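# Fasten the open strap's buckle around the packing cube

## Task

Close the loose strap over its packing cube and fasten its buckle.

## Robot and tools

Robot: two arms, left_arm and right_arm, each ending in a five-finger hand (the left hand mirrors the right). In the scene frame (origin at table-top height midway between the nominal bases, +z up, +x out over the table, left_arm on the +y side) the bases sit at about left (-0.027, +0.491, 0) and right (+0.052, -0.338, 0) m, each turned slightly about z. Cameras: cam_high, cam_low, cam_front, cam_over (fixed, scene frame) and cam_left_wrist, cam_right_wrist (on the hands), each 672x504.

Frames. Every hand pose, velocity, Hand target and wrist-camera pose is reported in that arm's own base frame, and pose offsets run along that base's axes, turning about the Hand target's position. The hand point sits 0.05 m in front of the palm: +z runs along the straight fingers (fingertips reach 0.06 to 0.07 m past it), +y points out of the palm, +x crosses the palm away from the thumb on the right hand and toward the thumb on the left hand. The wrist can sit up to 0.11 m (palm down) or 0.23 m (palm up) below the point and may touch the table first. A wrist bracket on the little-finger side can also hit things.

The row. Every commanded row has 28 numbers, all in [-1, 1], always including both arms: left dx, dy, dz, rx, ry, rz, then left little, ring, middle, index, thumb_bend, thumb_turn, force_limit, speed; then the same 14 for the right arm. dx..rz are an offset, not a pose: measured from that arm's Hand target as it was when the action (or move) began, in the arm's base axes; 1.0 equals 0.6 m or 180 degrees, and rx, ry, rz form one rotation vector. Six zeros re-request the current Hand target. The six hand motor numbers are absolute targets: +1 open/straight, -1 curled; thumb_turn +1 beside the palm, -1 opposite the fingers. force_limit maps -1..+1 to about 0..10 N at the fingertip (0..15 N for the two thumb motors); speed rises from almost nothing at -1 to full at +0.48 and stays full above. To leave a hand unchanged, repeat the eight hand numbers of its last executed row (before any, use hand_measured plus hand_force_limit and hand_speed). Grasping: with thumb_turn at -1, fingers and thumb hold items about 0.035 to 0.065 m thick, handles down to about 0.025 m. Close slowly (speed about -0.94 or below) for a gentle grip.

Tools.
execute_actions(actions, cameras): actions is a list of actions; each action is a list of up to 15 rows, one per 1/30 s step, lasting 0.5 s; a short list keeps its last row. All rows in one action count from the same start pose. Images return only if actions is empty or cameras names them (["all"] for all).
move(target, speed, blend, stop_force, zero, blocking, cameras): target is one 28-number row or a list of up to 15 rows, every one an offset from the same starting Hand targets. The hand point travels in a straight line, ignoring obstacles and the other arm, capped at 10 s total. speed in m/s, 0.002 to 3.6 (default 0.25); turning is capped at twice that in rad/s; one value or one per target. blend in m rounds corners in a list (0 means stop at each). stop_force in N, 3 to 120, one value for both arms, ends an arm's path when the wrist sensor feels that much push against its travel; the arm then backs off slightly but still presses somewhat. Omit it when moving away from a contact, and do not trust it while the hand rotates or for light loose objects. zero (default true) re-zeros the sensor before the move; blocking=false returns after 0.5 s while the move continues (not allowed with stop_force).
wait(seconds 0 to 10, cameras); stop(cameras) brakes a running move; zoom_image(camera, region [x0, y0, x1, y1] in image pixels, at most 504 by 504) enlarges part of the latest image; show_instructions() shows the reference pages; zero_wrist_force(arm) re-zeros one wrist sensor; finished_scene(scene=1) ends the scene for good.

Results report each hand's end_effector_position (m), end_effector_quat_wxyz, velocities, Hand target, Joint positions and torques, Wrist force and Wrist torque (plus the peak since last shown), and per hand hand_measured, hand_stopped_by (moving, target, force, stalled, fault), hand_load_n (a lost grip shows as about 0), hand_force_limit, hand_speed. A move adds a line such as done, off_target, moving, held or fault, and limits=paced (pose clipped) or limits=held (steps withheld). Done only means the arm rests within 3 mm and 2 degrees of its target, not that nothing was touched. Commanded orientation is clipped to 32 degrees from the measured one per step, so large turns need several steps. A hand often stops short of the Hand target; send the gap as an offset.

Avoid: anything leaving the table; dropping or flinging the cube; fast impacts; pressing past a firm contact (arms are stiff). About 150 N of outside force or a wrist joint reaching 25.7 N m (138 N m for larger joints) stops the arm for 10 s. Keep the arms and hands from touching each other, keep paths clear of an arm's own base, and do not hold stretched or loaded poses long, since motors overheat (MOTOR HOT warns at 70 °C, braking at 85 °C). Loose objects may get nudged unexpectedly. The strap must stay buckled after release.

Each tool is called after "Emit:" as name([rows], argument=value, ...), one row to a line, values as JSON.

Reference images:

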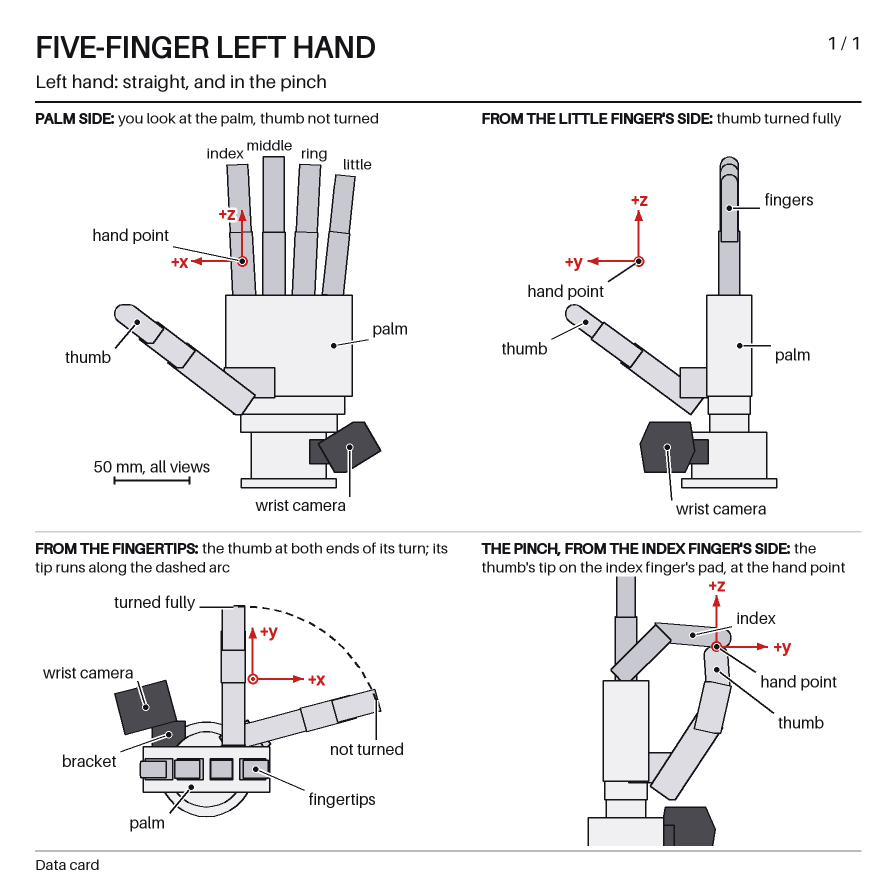

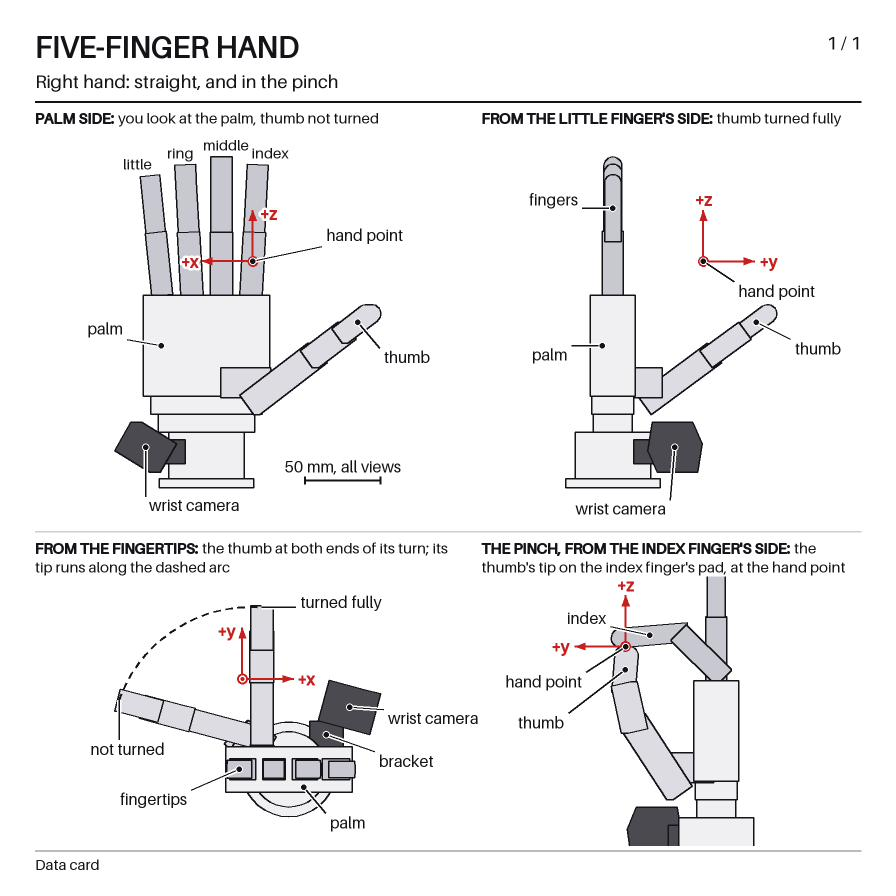

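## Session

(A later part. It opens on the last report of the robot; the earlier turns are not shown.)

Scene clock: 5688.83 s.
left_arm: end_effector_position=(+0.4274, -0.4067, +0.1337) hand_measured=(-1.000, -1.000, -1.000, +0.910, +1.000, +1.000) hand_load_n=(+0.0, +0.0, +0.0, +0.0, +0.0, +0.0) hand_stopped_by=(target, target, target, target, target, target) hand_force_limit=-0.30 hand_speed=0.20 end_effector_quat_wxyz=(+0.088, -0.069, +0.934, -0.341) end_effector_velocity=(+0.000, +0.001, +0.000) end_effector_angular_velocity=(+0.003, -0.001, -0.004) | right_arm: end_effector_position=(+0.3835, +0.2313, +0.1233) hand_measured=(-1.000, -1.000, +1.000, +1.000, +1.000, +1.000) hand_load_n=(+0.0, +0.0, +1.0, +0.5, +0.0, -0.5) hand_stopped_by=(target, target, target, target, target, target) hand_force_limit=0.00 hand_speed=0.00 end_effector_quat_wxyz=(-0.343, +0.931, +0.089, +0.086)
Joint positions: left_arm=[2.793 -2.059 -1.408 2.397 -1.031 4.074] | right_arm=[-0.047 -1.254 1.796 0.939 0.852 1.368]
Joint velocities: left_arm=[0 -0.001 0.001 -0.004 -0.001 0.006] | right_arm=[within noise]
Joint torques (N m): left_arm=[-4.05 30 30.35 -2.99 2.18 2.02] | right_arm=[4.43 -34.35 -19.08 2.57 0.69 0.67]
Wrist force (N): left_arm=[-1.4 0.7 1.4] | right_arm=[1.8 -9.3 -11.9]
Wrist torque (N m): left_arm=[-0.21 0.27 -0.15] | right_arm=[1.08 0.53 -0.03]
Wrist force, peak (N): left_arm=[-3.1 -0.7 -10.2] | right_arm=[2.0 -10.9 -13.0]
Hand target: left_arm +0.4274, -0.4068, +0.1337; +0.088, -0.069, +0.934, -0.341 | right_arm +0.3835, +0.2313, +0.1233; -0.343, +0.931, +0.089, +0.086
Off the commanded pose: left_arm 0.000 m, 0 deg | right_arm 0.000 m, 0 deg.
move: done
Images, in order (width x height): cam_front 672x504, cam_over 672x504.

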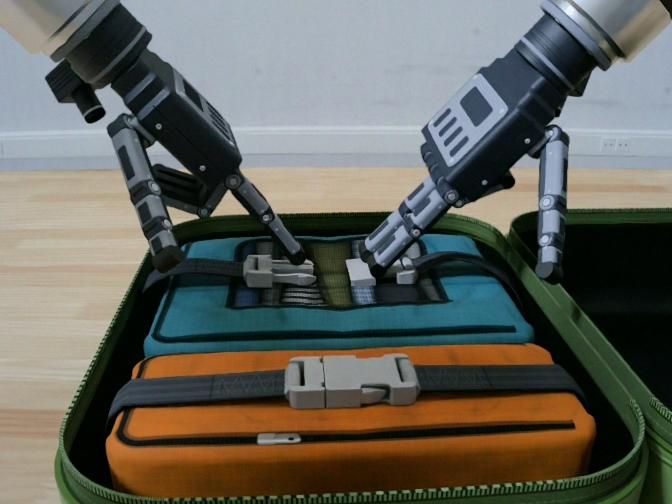

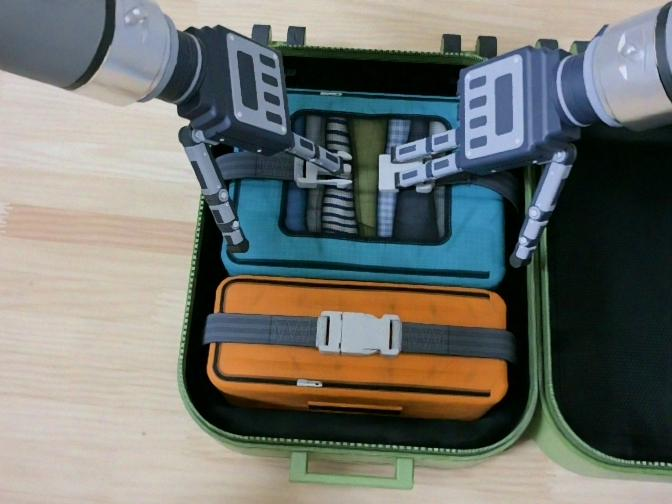

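Emit:
move([
  [0,0,0.025,0,0,0,-1,-1,-1,0.91,1,1,-0.3,0.2,-0.0011,0.0167,0,0,0,0,-1,-1,1,1,1,1,0.0,0.0],
  [0,0.075,0.025,0,0,0,-1,-1,-1,0.91,1,1,-0.3,0.2,-0.0022,0.0333,0,0,0,0,-1,-1,1,1,1,1,0.0,0.0],
], speed=[0.03,0.06], cameras=["cam_front","cam_over"])

Emit:
zoom_image(camera="cam_front", region=[240, 240, 380, 300])

Emit:
zoom_image(camera="cam_over", region=[285, 135, 405, 205])

Scene clock: 5743.80 s.
left_arm: end_effector_position=(+0.4273, -0.3618, +0.1488) hand_measured=(-1.000, -1.000, -1.000, +0.910, +1.000, +1.000) hand_load_n=(+0.0, +0.0, +0.0, +0.0, +0.0, +0.0) hand_stopped_by=(target, target, target, target, target, target) hand_force_limit=-0.30 hand_speed=0.20 end_effector_quat_wxyz=(+0.088, -0.069, +0.933, -0.341) end_effector_velocity=(+0.001, +0.000, +0.000) end_effector_angular_velocity=(+0.003, -0.001, +0.004) | right_arm: end_effector_position=(+0.3822, +0.2513, +0.1233) hand_measured=(-1.000, -1.000, +1.000, +1.000, +1.000, +1.000) hand_load_n=(+0.0, +0.0, +0.5, +0.5, +0.0, +0.0) hand_stopped_by=(target, target, target, target, target, target) hand_force_limit=0.00 hand_speed=0.00 end_effector_quat_wxyz=(-0.343, +0.931, +0.089, +0.086)
Joint positions: left_arm=[2.884 -1.999 -1.471 2.348 -0.988 4.171] | right_arm=[0.007 -1.249 1.775 0.907 0.858 1.439]
Joint velocities: left_arm=[-0.002 -0.002 0.003 0.002 -0.006 -0.005] | right_arm=[within noise]
Joint torques (N m): left_arm=[-3.67 25.14 30.73 0.18 -1.88 -1.8] | right_arm=[-4.14 -16.72 -9.2 2.22 1.97 -2.19]
Wrist force (N): left_arm=[-1.5 1.1 1.1] | right_arm=[1.2 -4.7 -17.5]
Wrist torque (N m): left_arm=[-0.07 0.25 -0.17] | right_arm=[1.28 0.47 -0.03]
Wrist force, peak (N): left_arm=[-1.7 1.2 2.0] | right_arm=[1.7 -4.1 -17.9]
Hand target: left_arm +0.4274, -0.3618, +0.1487; +0.088, -0.069, +0.934, -0.341 | right_arm +0.3821, +0.2513, +0.1233; -0.343, +0.931, +0.089, +0.086
Off the commanded pose: left_arm 0.000 m, 0 deg | right_arm 0.000 m, 0 deg.
move: done
Images, in order (width x height): cam_front 672x504, cam_over 672x504.

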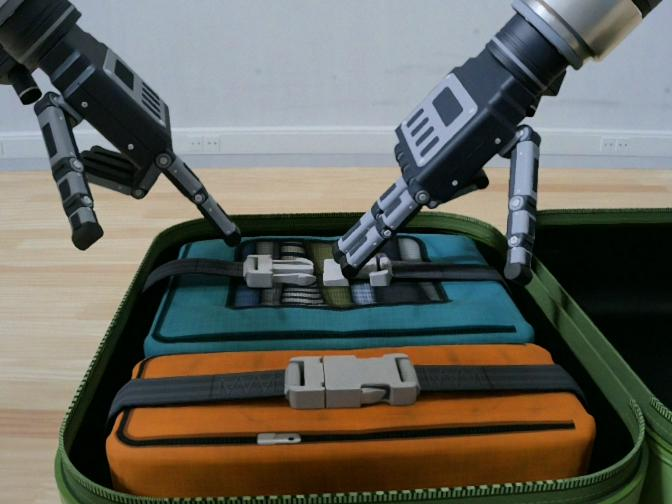

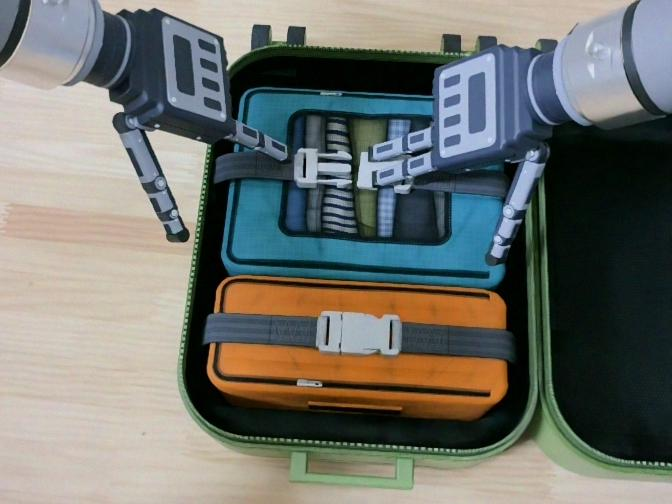

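Scaled by 3.600.

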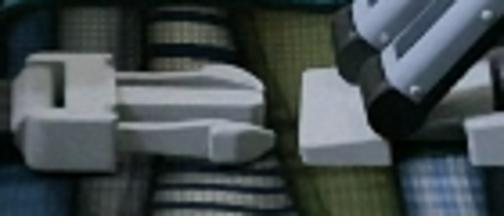

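Scaled by 4.200.

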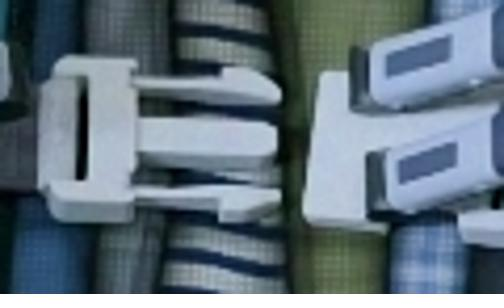

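Emit:
zoom_image(camera="cam_front", region=[270, 250, 320, 290])

Emit:
zoom_image(camera="cam_front", region=[318, 250, 368, 290])

Emit:
zoom_image(camera="cam_over", region=[290, 140, 360, 200])

Scaled by 10.080.

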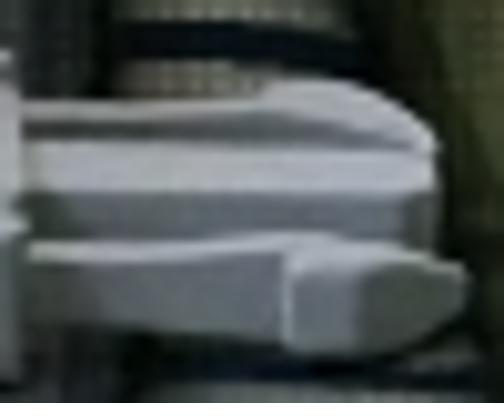

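Scaled by 10.080.

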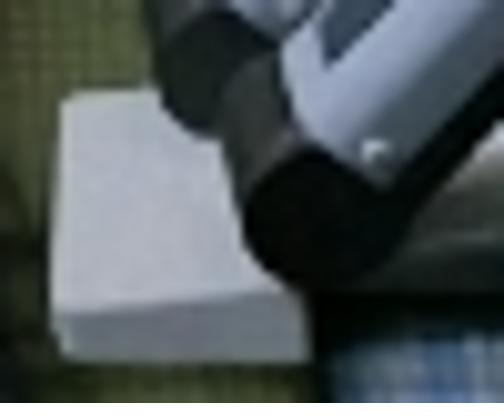

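Scaled by 7.200.

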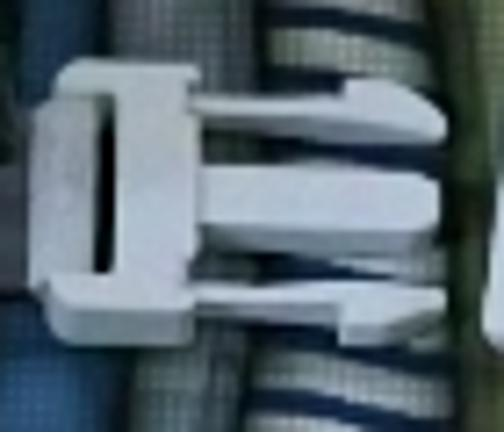

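Emit:
move(target=[0,0,0,0,0,0,-1,-1,-1,0.91,1,1,-0.3,0.2,0.0207,-0.0008,0,0,0.0167,0.0333,-1,-1,1,1,1,1,0.0,0.0], speed=0.03, cameras=["cam_front","cam_over"])

Emit:
zoom_image(camera="cam_front", region=[300, 240, 380, 300])

Emit:
zoom_image(camera="cam_over", region=[325, 135, 405, 205])

Scene clock: 5790.60 s.
left_arm: end_effector_position=(+0.4274, -0.3618, +0.1487) hand_measured=(-1.000, -1.000, -1.000, +0.910, +1.000, +1.000) hand_load_n=(+0.0, +0.0, +0.5, +0.0, +0.0, +0.0) hand_stopped_by=(target, target, target, target, target, target) hand_force_limit=-0.30 hand_speed=0.20 end_effector_quat_wxyz=(+0.088, -0.069, +0.934, -0.341) | right_arm: end_effector_position=(+0.3946, +0.2508, +0.1233) hand_measured=(-1.000, -1.000, +1.000, +1.000, +1.000, +1.000) hand_load_n=(+0.0, +0.0, +0.5, +1.0, +0.0, +0.0) hand_stopped_by=(target, target, target, target, target, target) hand_force_limit=0.00 hand_speed=0.00 end_effector_quat_wxyz=(-0.350, +0.927, +0.128, +0.043) end_effector_velocity=(+0.000, +0.000, +0.000) end_effector_angular_velocity=(+0.000, -0.003, -0.005)
Joint positions: left_arm=[2.884 -1.999 -1.471 2.348 -0.989 4.171] | right_arm=[0.006 -1.154 1.681 1.052 0.851 1.299]
Joint velocities: left_arm=[within noise] | right_arm=[-0.001 -0.003 0.003 -0.007 0 0.006]
Joint torques (N m): left_arm=[0.62 24.89 31.14 -0.38 -1.87 1.18] | right_arm=[4.51 -42.39 -6.57 -1.68 -0.33 2.33]
Wrist force (N): left_arm=[-1.5 0.8 1.1] | right_arm=[-2.4 -7.3 -11.3]
Wrist torque (N m): left_arm=[-0.12 0.25 -0.16] | right_arm=[1.00 0.26 -0.17]
Wrist force, peak (N): left_arm=[-1.7 1.2 1.1] | right_arm=[1.5 -5.6 -17.5]
Hand target: left_arm +0.4274, -0.3618, +0.1487; +0.088, -0.069, +0.934, -0.341 | right_arm +0.3946, +0.2508, +0.1233; -0.350, +0.927, +0.128, +0.043
Off the commanded pose: left_arm 0.000 m, 0 deg | right_arm 0.000 m, 0 deg.
move: done
Images, in order (width x height): cam_front 672x504, cam_over 672x504.

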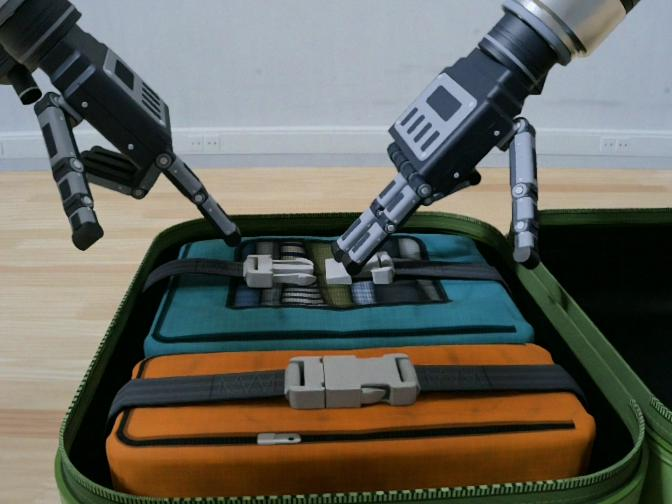

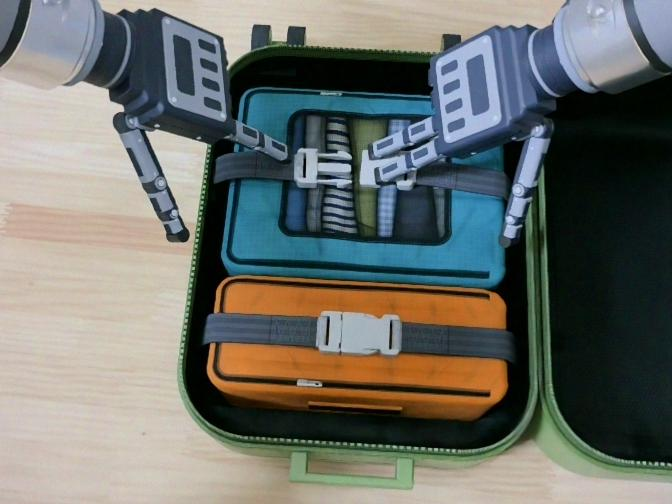

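Scaled by 6.300.

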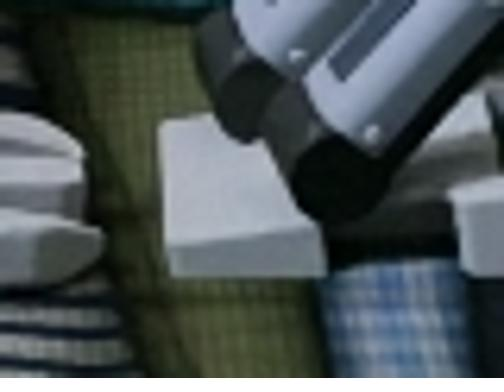

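Scaled by 6.300.

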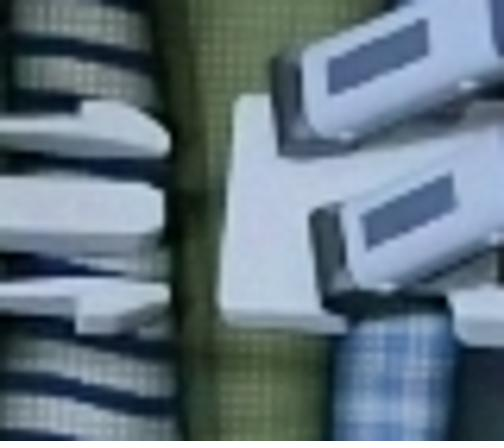

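Emit:
move(target=[0,0,0,0,0,0,-1,-1,-1,0.91,1,1,-0.3,0.2,0.0165,0.0008,0,0,0,0.0333,-1,-1,1,1,1,1,0.0,0.0], speed=0.03, cameras=["cam_front","cam_over"])

Emit:
zoom_image(camera="cam_front", region=[300, 240, 380, 300])

Emit:
zoom_image(camera="cam_over", region=[325, 135, 405, 205])

Scene clock: 5808.03 s.
left_arm: end_effector_position=(+0.4274, -0.3618, +0.1487) hand_measured=(-1.000, -1.000, -1.000, +0.910, +1.000, +1.000) hand_load_n=(+0.0, +0.0, +0.0, +0.0, +0.0, +0.0) hand_stopped_by=(target, target, target, target, target, target) hand_force_limit=-0.30 hand_speed=0.20 end_effector_quat_wxyz=(+0.088, -0.069, +0.934, -0.341) | right_arm: end_effector_position=(+0.4045, +0.2513, +0.1232) hand_measured=(-1.000, -1.000, +1.000, +1.000, +1.000, +1.000) hand_load_n=(+0.0, +0.0, +0.5, +1.5, +0.0, +0.0) hand_stopped_by=(target, target, target, target, target, target) hand_force_limit=0.00 hand_speed=0.00 end_effector_quat_wxyz=(-0.351, +0.919, +0.177, +0.025) end_effector_velocity=(+0.000, +0.000, +0.000) end_effector_angular_velocity=(+0.001, +0.001, -0.005)
Joint positions: left_arm=[2.884 -1.999 -1.471 2.348 -0.989 4.171] | right_arm=[0.012 -1.099 1.621 1.143 0.856 1.168]
Joint velocities: left_arm=[within noise] | right_arm=[0 -0.001 0.002 -0.004 -0.001 0.007]
Joint torques (N m): left_arm=[-3.6 26.33 30.02 -0.68 -1.99 -0.39] | right_arm=[1.64 -43.3 -7.5 -1.61 2.61 1.97]
Wrist force (N): left_arm=[-1.5 1.1 0.9] | right_arm=[-1.5 -7.8 -10.4]
Wrist torque (N m): left_arm=[-0.07 0.25 -0.16] | right_arm=[0.98 0.32 -0.12]
Wrist force, peak (N): left_arm=[-1.7 1.1 1.2] | right_arm=[-2.4 -7.3 -11.5]
Hand target: left_arm +0.4274, -0.3618, +0.1487; +0.088, -0.069, +0.934, -0.341 | right_arm +0.4045, +0.2513, +0.1233; -0.351, +0.919, +0.177, +0.025
Off the commanded pose: left_arm 0.000 m, 0 deg | right_arm 0.000 m, 0 deg.
move: done
Images, in order (width x height): cam_front 672x504, cam_over 672x504.

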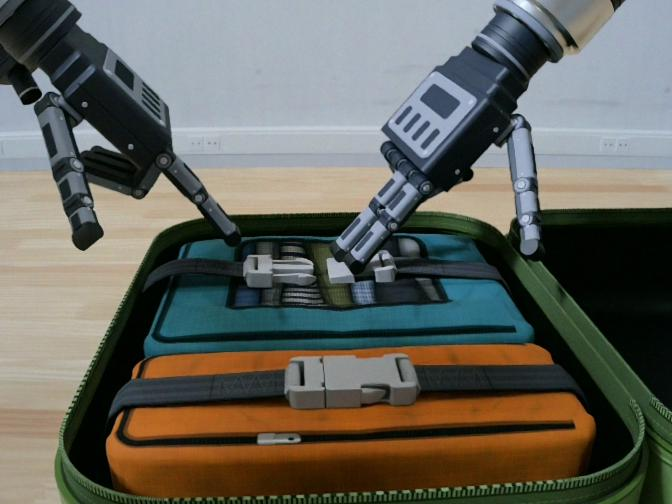

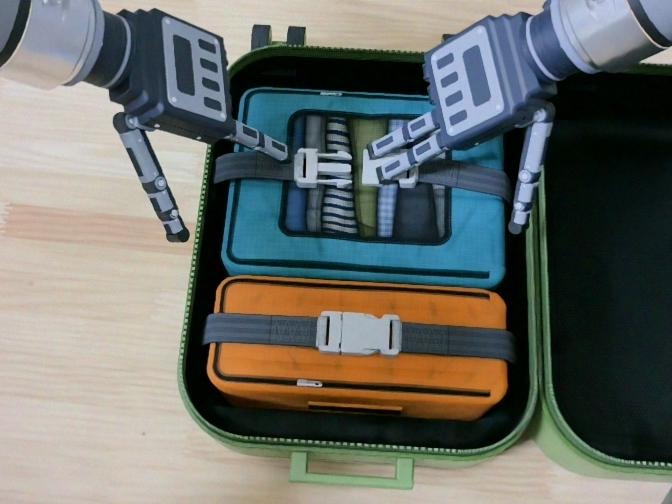

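Scaled by 6.300.

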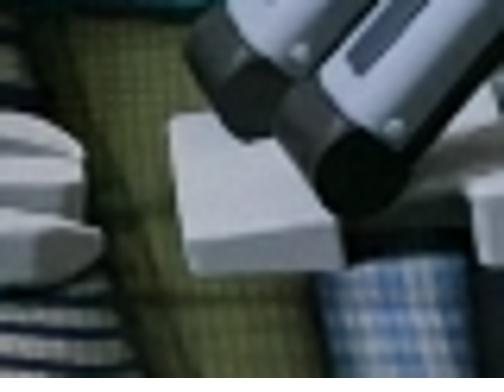

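Scaled by 6.300.

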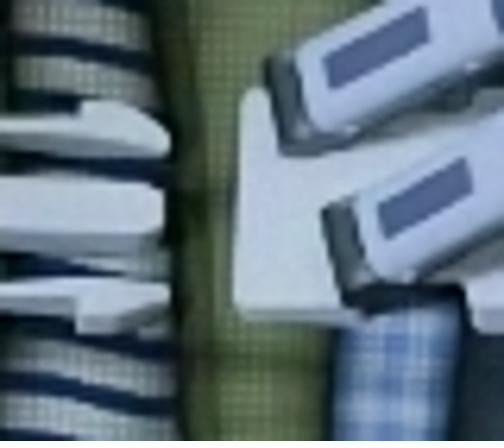

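Emit:
zoom_image(camera="cam_over", region=[260, 130, 320, 180])

Emit:
zoom_image(camera="cam_front", region=[200, 210, 290, 290])

Scaled by 8.400.

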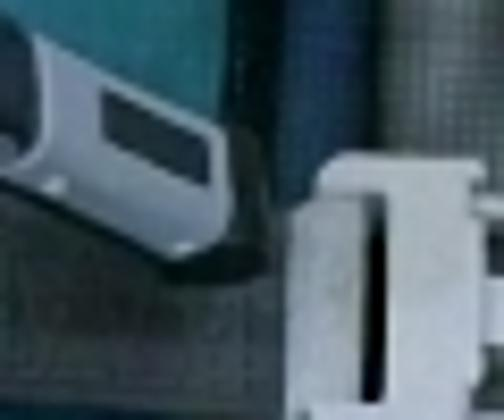

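Scaled by 5.600.

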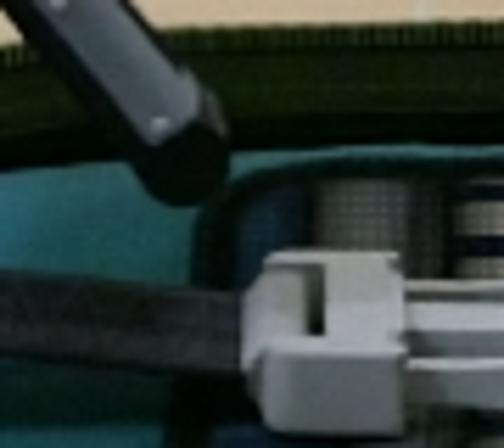

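Emit:
zoom_image(camera="cam_over", region=[275, 138, 303, 170])

Scaled by 15.750.

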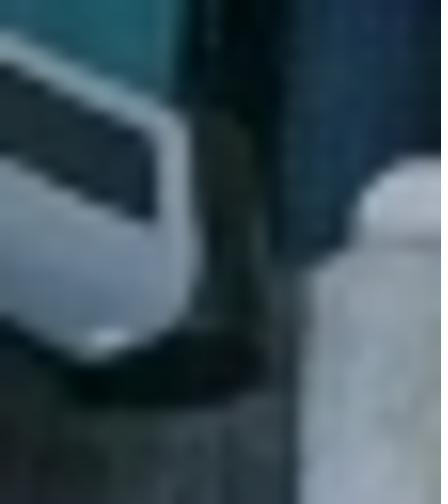

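Emit:
move([
  [0.0113,-0.0228,0,0,0,-0.0167,-1,-1,-1,0.91,1,1,-0.3,0.2,-0.0018,0,0.0033,0,0,0,-1,-1,1,1,1,1,0.0,0.0],
  [0.0113,-0.0228,-0.022,0,0,-0.0167,-1,-1,-1,0.91,1,1,-0.3,0.2,-0.0018,0,0.0033,0,0,0,-1,-1,1,1,1,1,0.0,0.0],
], speed=[0.04,0.04], cameras=["cam_front","cam_over"])

Emit:
zoom_image(camera="cam_front", region=[260, 235, 380, 300])

Emit:
zoom_image(camera="cam_over", region=[285, 135, 355, 200])

Scene clock: 5881.53 s.
left_arm: end_effector_position=(+0.4341, -0.3754, +0.1352) hand_measured=(-1.000, -1.000, -1.000, +0.910, +1.000, +1.000) hand_load_n=(+0.0, +0.0, +0.0, +0.0, +0.0, +0.0) hand_stopped_by=(target, target, target, target, target, target) hand_force_limit=-0.30 hand_speed=0.20 end_effector_quat_wxyz=(+0.079, -0.045, +0.935, -0.343) | right_arm: end_effector_position=(+0.4034, +0.2513, +0.1253) hand_measured=(-1.000, -1.000, +1.000, +1.000, +1.000, +1.000) hand_load_n=(+0.0, +0.0, +0.0, +0.5, +0.0, +0.0) hand_stopped_by=(target, target, target, target, target, target) hand_force_limit=0.00 hand_speed=0.00 end_effector_quat_wxyz=(-0.351, +0.919, +0.177, +0.025)
Joint positions: left_arm=[2.865 -2.054 -1.429 2.341 -0.974 4.207] | right_arm=[0.012 -1.104 1.622 1.146 0.856 1.168]
Joint torques (N m): left_arm=[6.64 52.89 32.88 -3.22 -1.94 -1.69] | right_arm=[4.85 -30.28 -10.22 1.45 -0.73 2.25]
Wrist force (N): left_arm=[-1.5 1.0 1.3] | right_arm=[0.0 -2.5 -6.5]
Wrist torque (N m): left_arm=[-0.12 0.29 -0.22] | right_arm=[0.62 0.40 -0.06]
Wrist force, peak (N): left_arm=[-1.6 1.3 1.6] | right_arm=[-1.5 -7.9 -10.6]
Hand target: left_arm +0.4342, -0.3754, +0.1355; +0.079, -0.045, +0.935, -0.343 | right_arm +0.4034, +0.2513, +0.1253; -0.351, +0.919, +0.177, +0.025
Off the commanded pose: left_arm 0.000 m, 0 deg | right_arm 0.000 m, 0 deg.
move: done
Images, in order (width x height): cam_front 672x504, cam_over 672x504.

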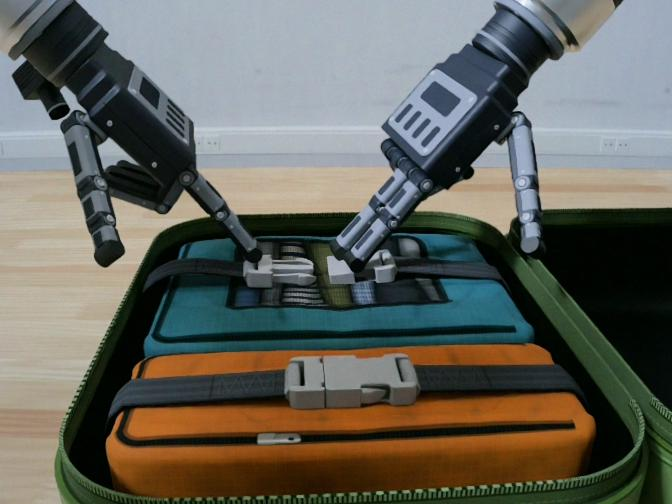

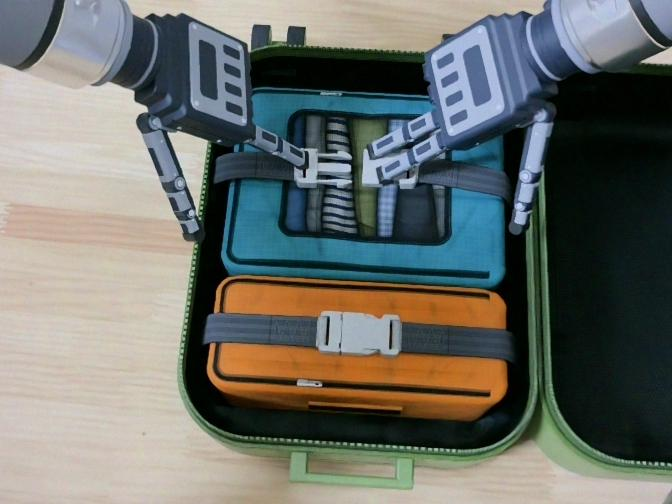

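Scaled by 4.200.

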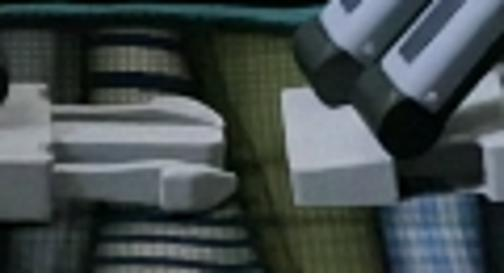

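Scaled by 7.200.

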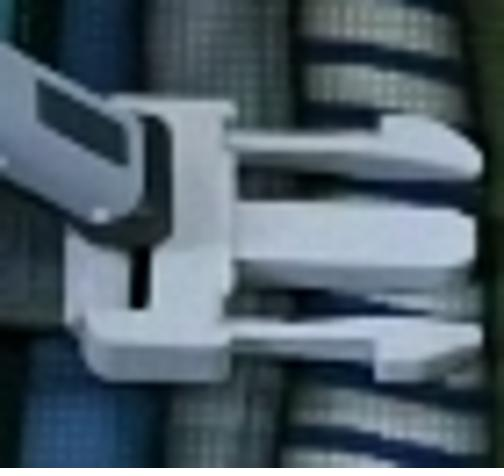

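Emit:
move([
  [0.0012,0.0008,-0.005,0,0,0,-1,-1,-1,0.91,1,1,-0.3,0.2,0,0,0,0,0,0,-1,-1,1,1,1,1,0.0,0.0],
  [0.0012,0.0008,-0.0163,0,0,0,-1,-1,-1,0.91,1,1,-0.3,0.2,0,0,0,0,0,0,-1,-1,1,1,1,1,0.0,0.0],
], speed=[0.02,0.012], stop_force=6, cameras=["cam_front","cam_over"])

Emit:
zoom_image(camera="cam_front", region=[240, 235, 310, 290])

Emit:
zoom_image(camera="cam_front", region=[300, 240, 370, 295])

Emit:
zoom_image(camera="cam_over", region=[285, 135, 385, 205])

Scene clock: 5895.77 s.
left_arm: end_effector_position=(+0.4349, -0.3750, +0.1257) hand_measured=(-1.000, -1.000, -1.000, +0.910, +1.000, +1.000) hand_load_n=(+0.0, +0.0, +0.5, +3.0, +0.0, +0.0) hand_stopped_by=(target, target, target, target, target, target) hand_force_limit=-0.30 hand_speed=0.20 end_effector_quat_wxyz=(+0.079, -0.045, +0.935, -0.343) | right_arm: end_effector_position=(+0.4034, +0.2513, +0.1253) hand_measured=(-1.000, -1.000, +1.000, +1.000, +1.000, +1.000) hand_load_n=(+0.0, +0.5, +0.5, +0.5, +0.0, +0.0) hand_stopped_by=(target, target, target, target, target, target) hand_force_limit=0.00 hand_speed=0.00 end_effector_quat_wxyz=(-0.351, +0.919, +0.177, +0.025)
Joint positions: left_arm=[2.866 -2.063 -1.442 2.362 -0.974 4.208] | right_arm=[0.012 -1.104 1.622 1.146 0.856 1.168]
Joint torques (N m): left_arm=[-3.18 49.12 28.6 -2.82 0.56 -1.5] | right_arm=[4.42 -23.34 -22.3 0.24 -1.43 2.15]
Wrist force (N): left_arm=[-2.0 -1.7 -3.1] | right_arm=[0.0 -2.4 -6.4]
Wrist torque (N m): left_arm=[0.22 0.31 -0.29] | right_arm=[0.64 0.40 -0.06]
Wrist force, peak (N): left_arm=[-2.1 -2.2 -4.0] | right_arm=[0.0 -3.1 -7.3]
Hand target: left_arm +0.4349, -0.3750, +0.1257; +0.079, -0.045, +0.935, -0.343 | right_arm +0.4034, +0.2513, +0.1253; -0.351, +0.919, +0.177, +0.025
Off the commanded pose: left_arm 0.000 m, 0 deg | right_arm 0.000 m, 0 deg.
move: done
Images, in order (width x height): cam_front 672x504, cam_over 672x504.

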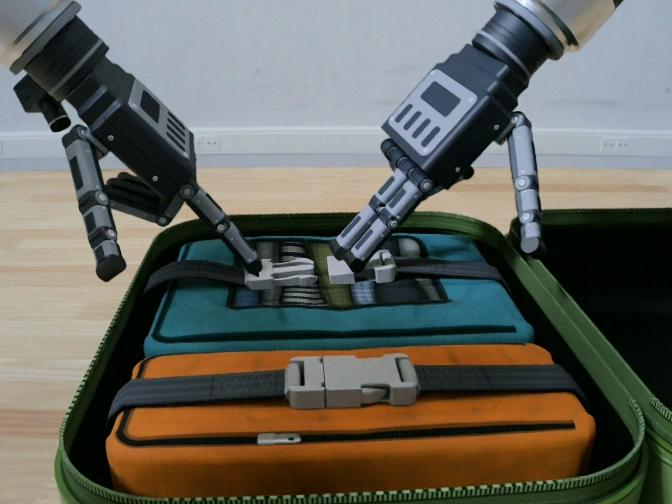

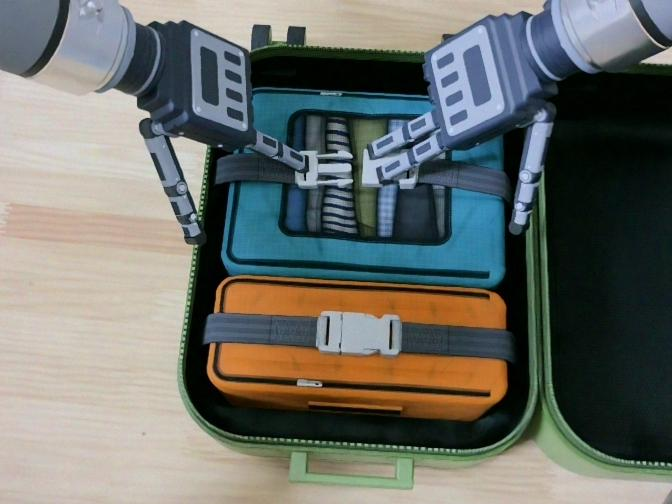

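Scaled by 7.200.

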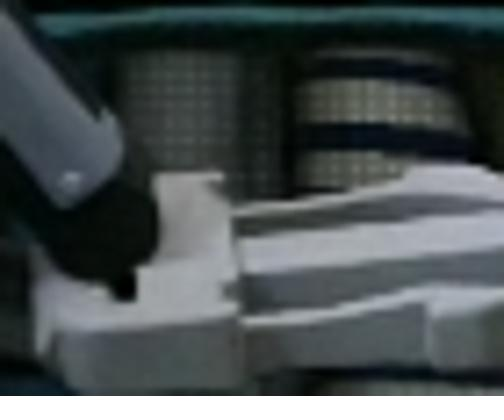

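Scaled by 7.200.

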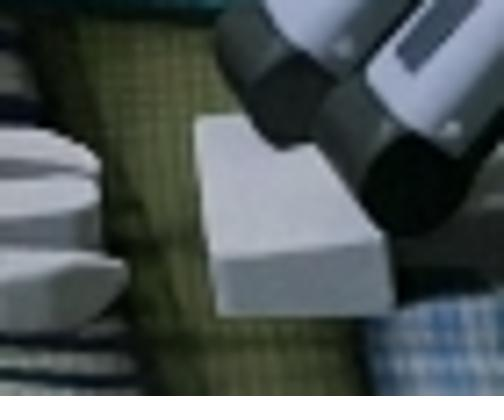

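Scaled by 5.040.

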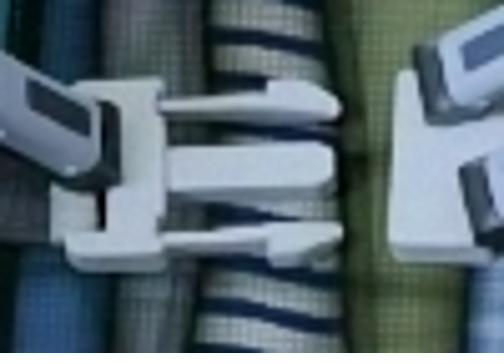

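Emit:
zoom_image(camera="cam_front", region=[290, 250, 340, 290])

Emit:
zoom_image(camera="cam_over", region=[330, 140, 390, 200])

Scaled by 10.080.

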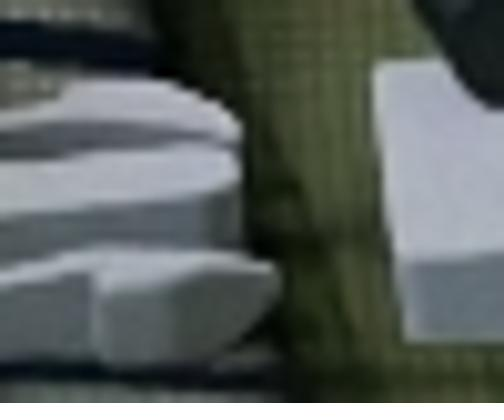

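Scaled by 8.400.

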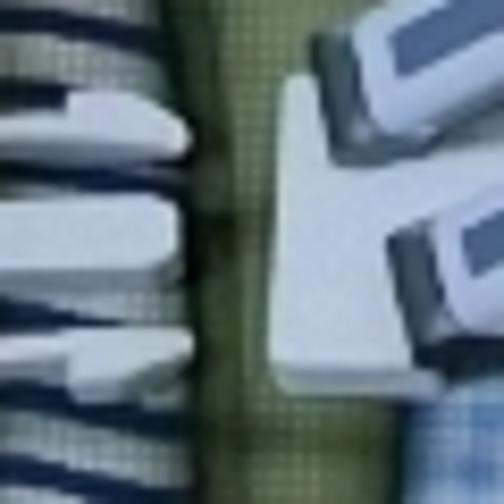

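Emit:
move(target=[-0.0045,0,0,0,0,0,-1,-1,-1,0.91,1,1,-0.3,0.2,-0.0045,0,0,0,0,0,-1,-1,1,1,1,1,0.0,0.0], speed=0.02, cameras=["cam_front","cam_over"])

Emit:
zoom_image(camera="cam_front", region=[290, 250, 340, 290])

Emit:
zoom_image(camera="cam_over", region=[330, 140, 390, 200])

Scene clock: 5938.43 s.
left_arm: end_effector_position=(+0.4322, -0.3750, +0.1257) hand_measured=(-1.000, -1.000, -1.000, +0.910, +1.000, +1.000) hand_load_n=(+0.0, +0.0, +0.0, +3.0, +0.0, +0.0) hand_stopped_by=(target, target, target, target, target, target) hand_force_limit=-0.30 hand_speed=0.20 end_effector_quat_wxyz=(+0.079, -0.045, +0.935, -0.343) | right_arm: end_effector_position=(+0.4006, +0.2513, +0.1253) hand_measured=(-1.000, -1.000, +1.000, +1.000, +1.000, +1.000) hand_load_n=(+0.0, +0.0, +0.0, +0.0, +0.0, +0.0) hand_stopped_by=(target, target, target, target, target, target) hand_force_limit=0.00 hand_speed=0.00 end_effector_quat_wxyz=(-0.351, +0.919, +0.177, +0.025)
Joint positions: left_arm=[2.865 -2.057 -1.45 2.366 -0.975 4.207] | right_arm=[0.012 -1.109 1.631 1.142 0.856 1.168]
Joint torques (N m): left_arm=[-4.03 40.78 15.84 -0.9 -2.25 -1.21] | right_arm=[6.87 -36.2 -16.14 0.66 -1.65 2.24]
Wrist force (N): left_arm=[-3.1 -1.9 -2.2] | right_arm=[0.7 -1.9 -7.9]
Wrist torque (N m): left_arm=[0.16 0.21 -0.24] | right_arm=[0.61 0.47 -0.05]
Wrist force, peak (N): left_arm=[-2.9 -2.3 -3.7] | right_arm=[0.6 -1.8 -7.9]
Hand target: left_arm +0.4322, -0.3750, +0.1257; +0.079, -0.045, +0.935, -0.343 | right_arm +0.4007, +0.2513, +0.1253; -0.351, +0.919, +0.177, +0.025
Off the commanded pose: left_arm 0.000 m, 0 deg | right_arm 0.000 m, 0 deg.
move: done
Images, in order (width x height): cam_front 672x504, cam_over 672x504.

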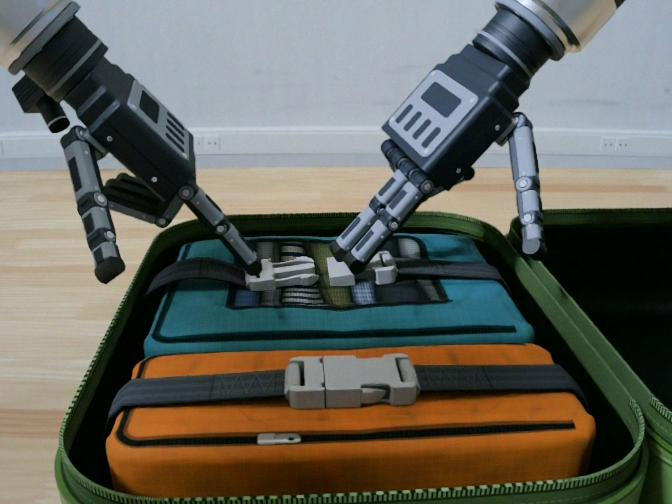

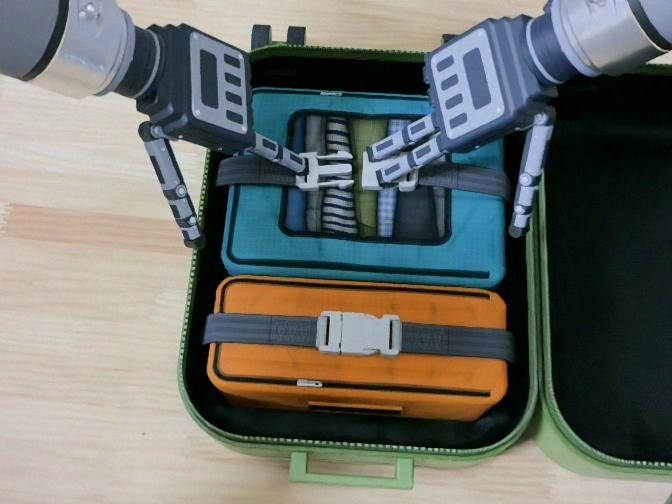

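Scaled by 10.080.

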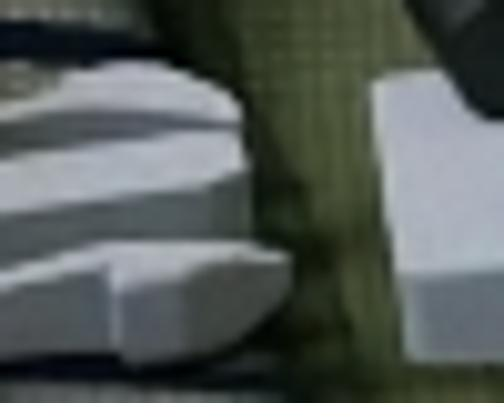

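Scaled by 8.400.

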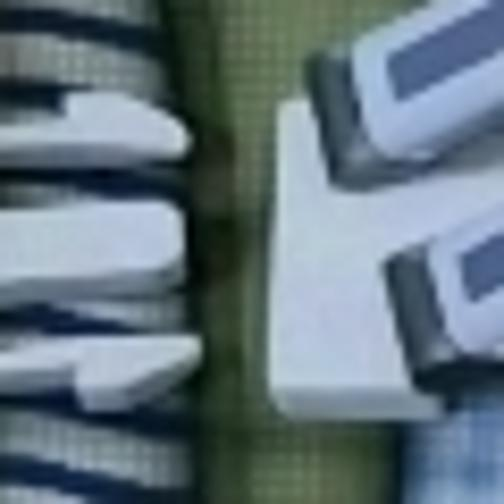

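Emit:
move(target=[0.0045,0,0,0,0,0,-1,-1,-1,0.91,1,1,-0.3,0.2,0.0028,0,0,0,0,0,-1,-1,1,1,1,1,0.0,0.0], speed=0.02, cameras=["cam_front","cam_over"])

Emit:
zoom_image(camera="cam_front", region=[290, 250, 340, 290])

Emit:
zoom_image(camera="cam_over", region=[330, 140, 390, 200])

Scene clock: 5953.13 s.
left_arm: end_effector_position=(+0.4350, -0.3750, +0.1257) hand_measured=(-1.000, -1.000, -1.000, +0.910, +1.000, +1.000) hand_load_n=(+0.5, +0.0, +0.0, +2.5, +0.0, +0.0) hand_stopped_by=(target, target, target, target, target, target) hand_force_limit=-0.30 hand_speed=0.20 end_effector_quat_wxyz=(+0.079, -0.045, +0.935, -0.343) | right_arm: end_effector_position=(+0.4024, +0.2513, +0.1253) hand_measured=(-1.000, -1.000, +1.000, +1.000, +1.000, +1.000) hand_load_n=(+0.0, +0.0, +0.5, +0.5, +0.0, +0.0) hand_stopped_by=(target, target, target, target, target, target) hand_force_limit=0.00 hand_speed=0.00 end_effector_quat_wxyz=(-0.351, +0.919, +0.176, +0.025)
Joint positions: left_arm=[2.866 -2.063 -1.442 2.362 -0.974 4.208] | right_arm=[0.012 -1.106 1.625 1.144 0.856 1.168]
Joint torques (N m): left_arm=[5.55 33.69 18.98 -1.94 2.52 1.61] | right_arm=[-0.78 -27.97 -17.25 2.55 -1.61 -0.46]
Wrist force (N): left_arm=[-1.3 -1.7 -2.4] | right_arm=[-2.5 -3.4 -7.3]
Wrist torque (N m): left_arm=[0.18 0.35 -0.26] | right_arm=[0.65 0.23 -0.21]
Wrist force, peak (N): left_arm=[-3.1 -2.0 -2.6] | right_arm=[-2.4 -3.6 -7.5]
Hand target: left_arm +0.4349, -0.3750, +0.1257; +0.079, -0.045, +0.935, -0.343 | right_arm +0.4024, +0.2513, +0.1253; -0.351, +0.919, +0.177, +0.025
Off the commanded pose: left_arm 0.000 m, 0 deg | right_arm 0.000 m, 0 deg.
move: done
Images, in order (width x height): cam_front 672x504, cam_over 672x504.

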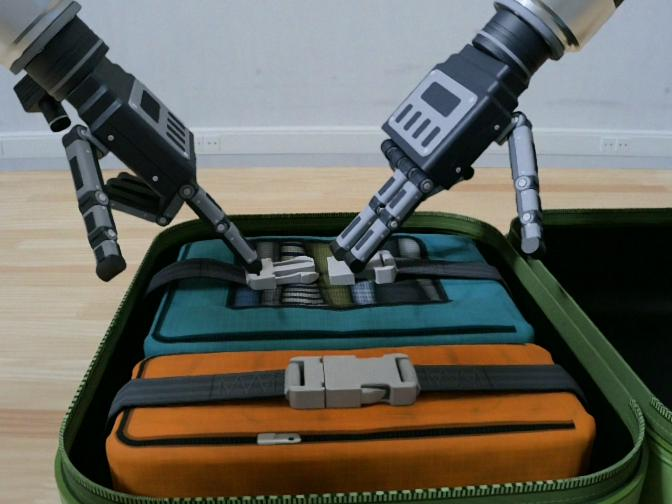

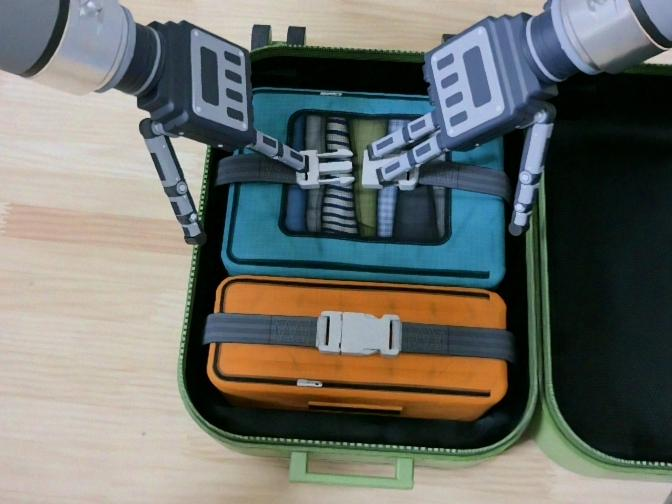

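Scaled by 10.080.

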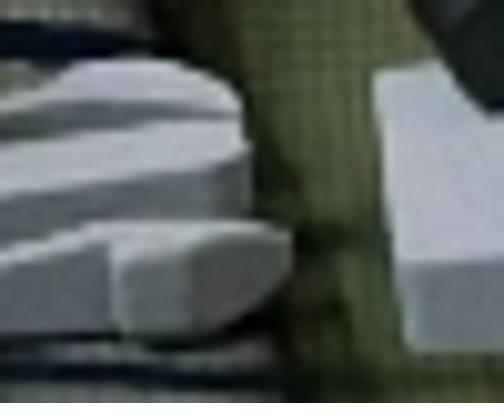

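Scaled by 8.400.

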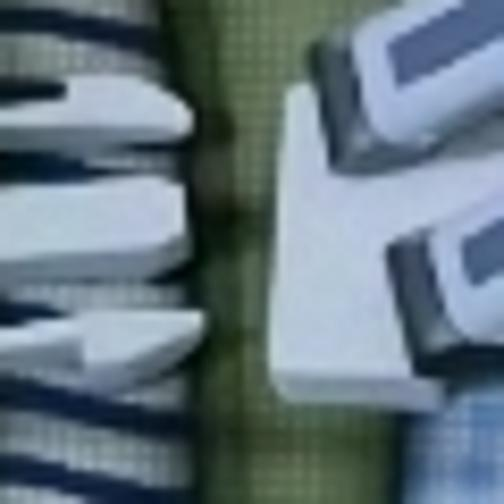

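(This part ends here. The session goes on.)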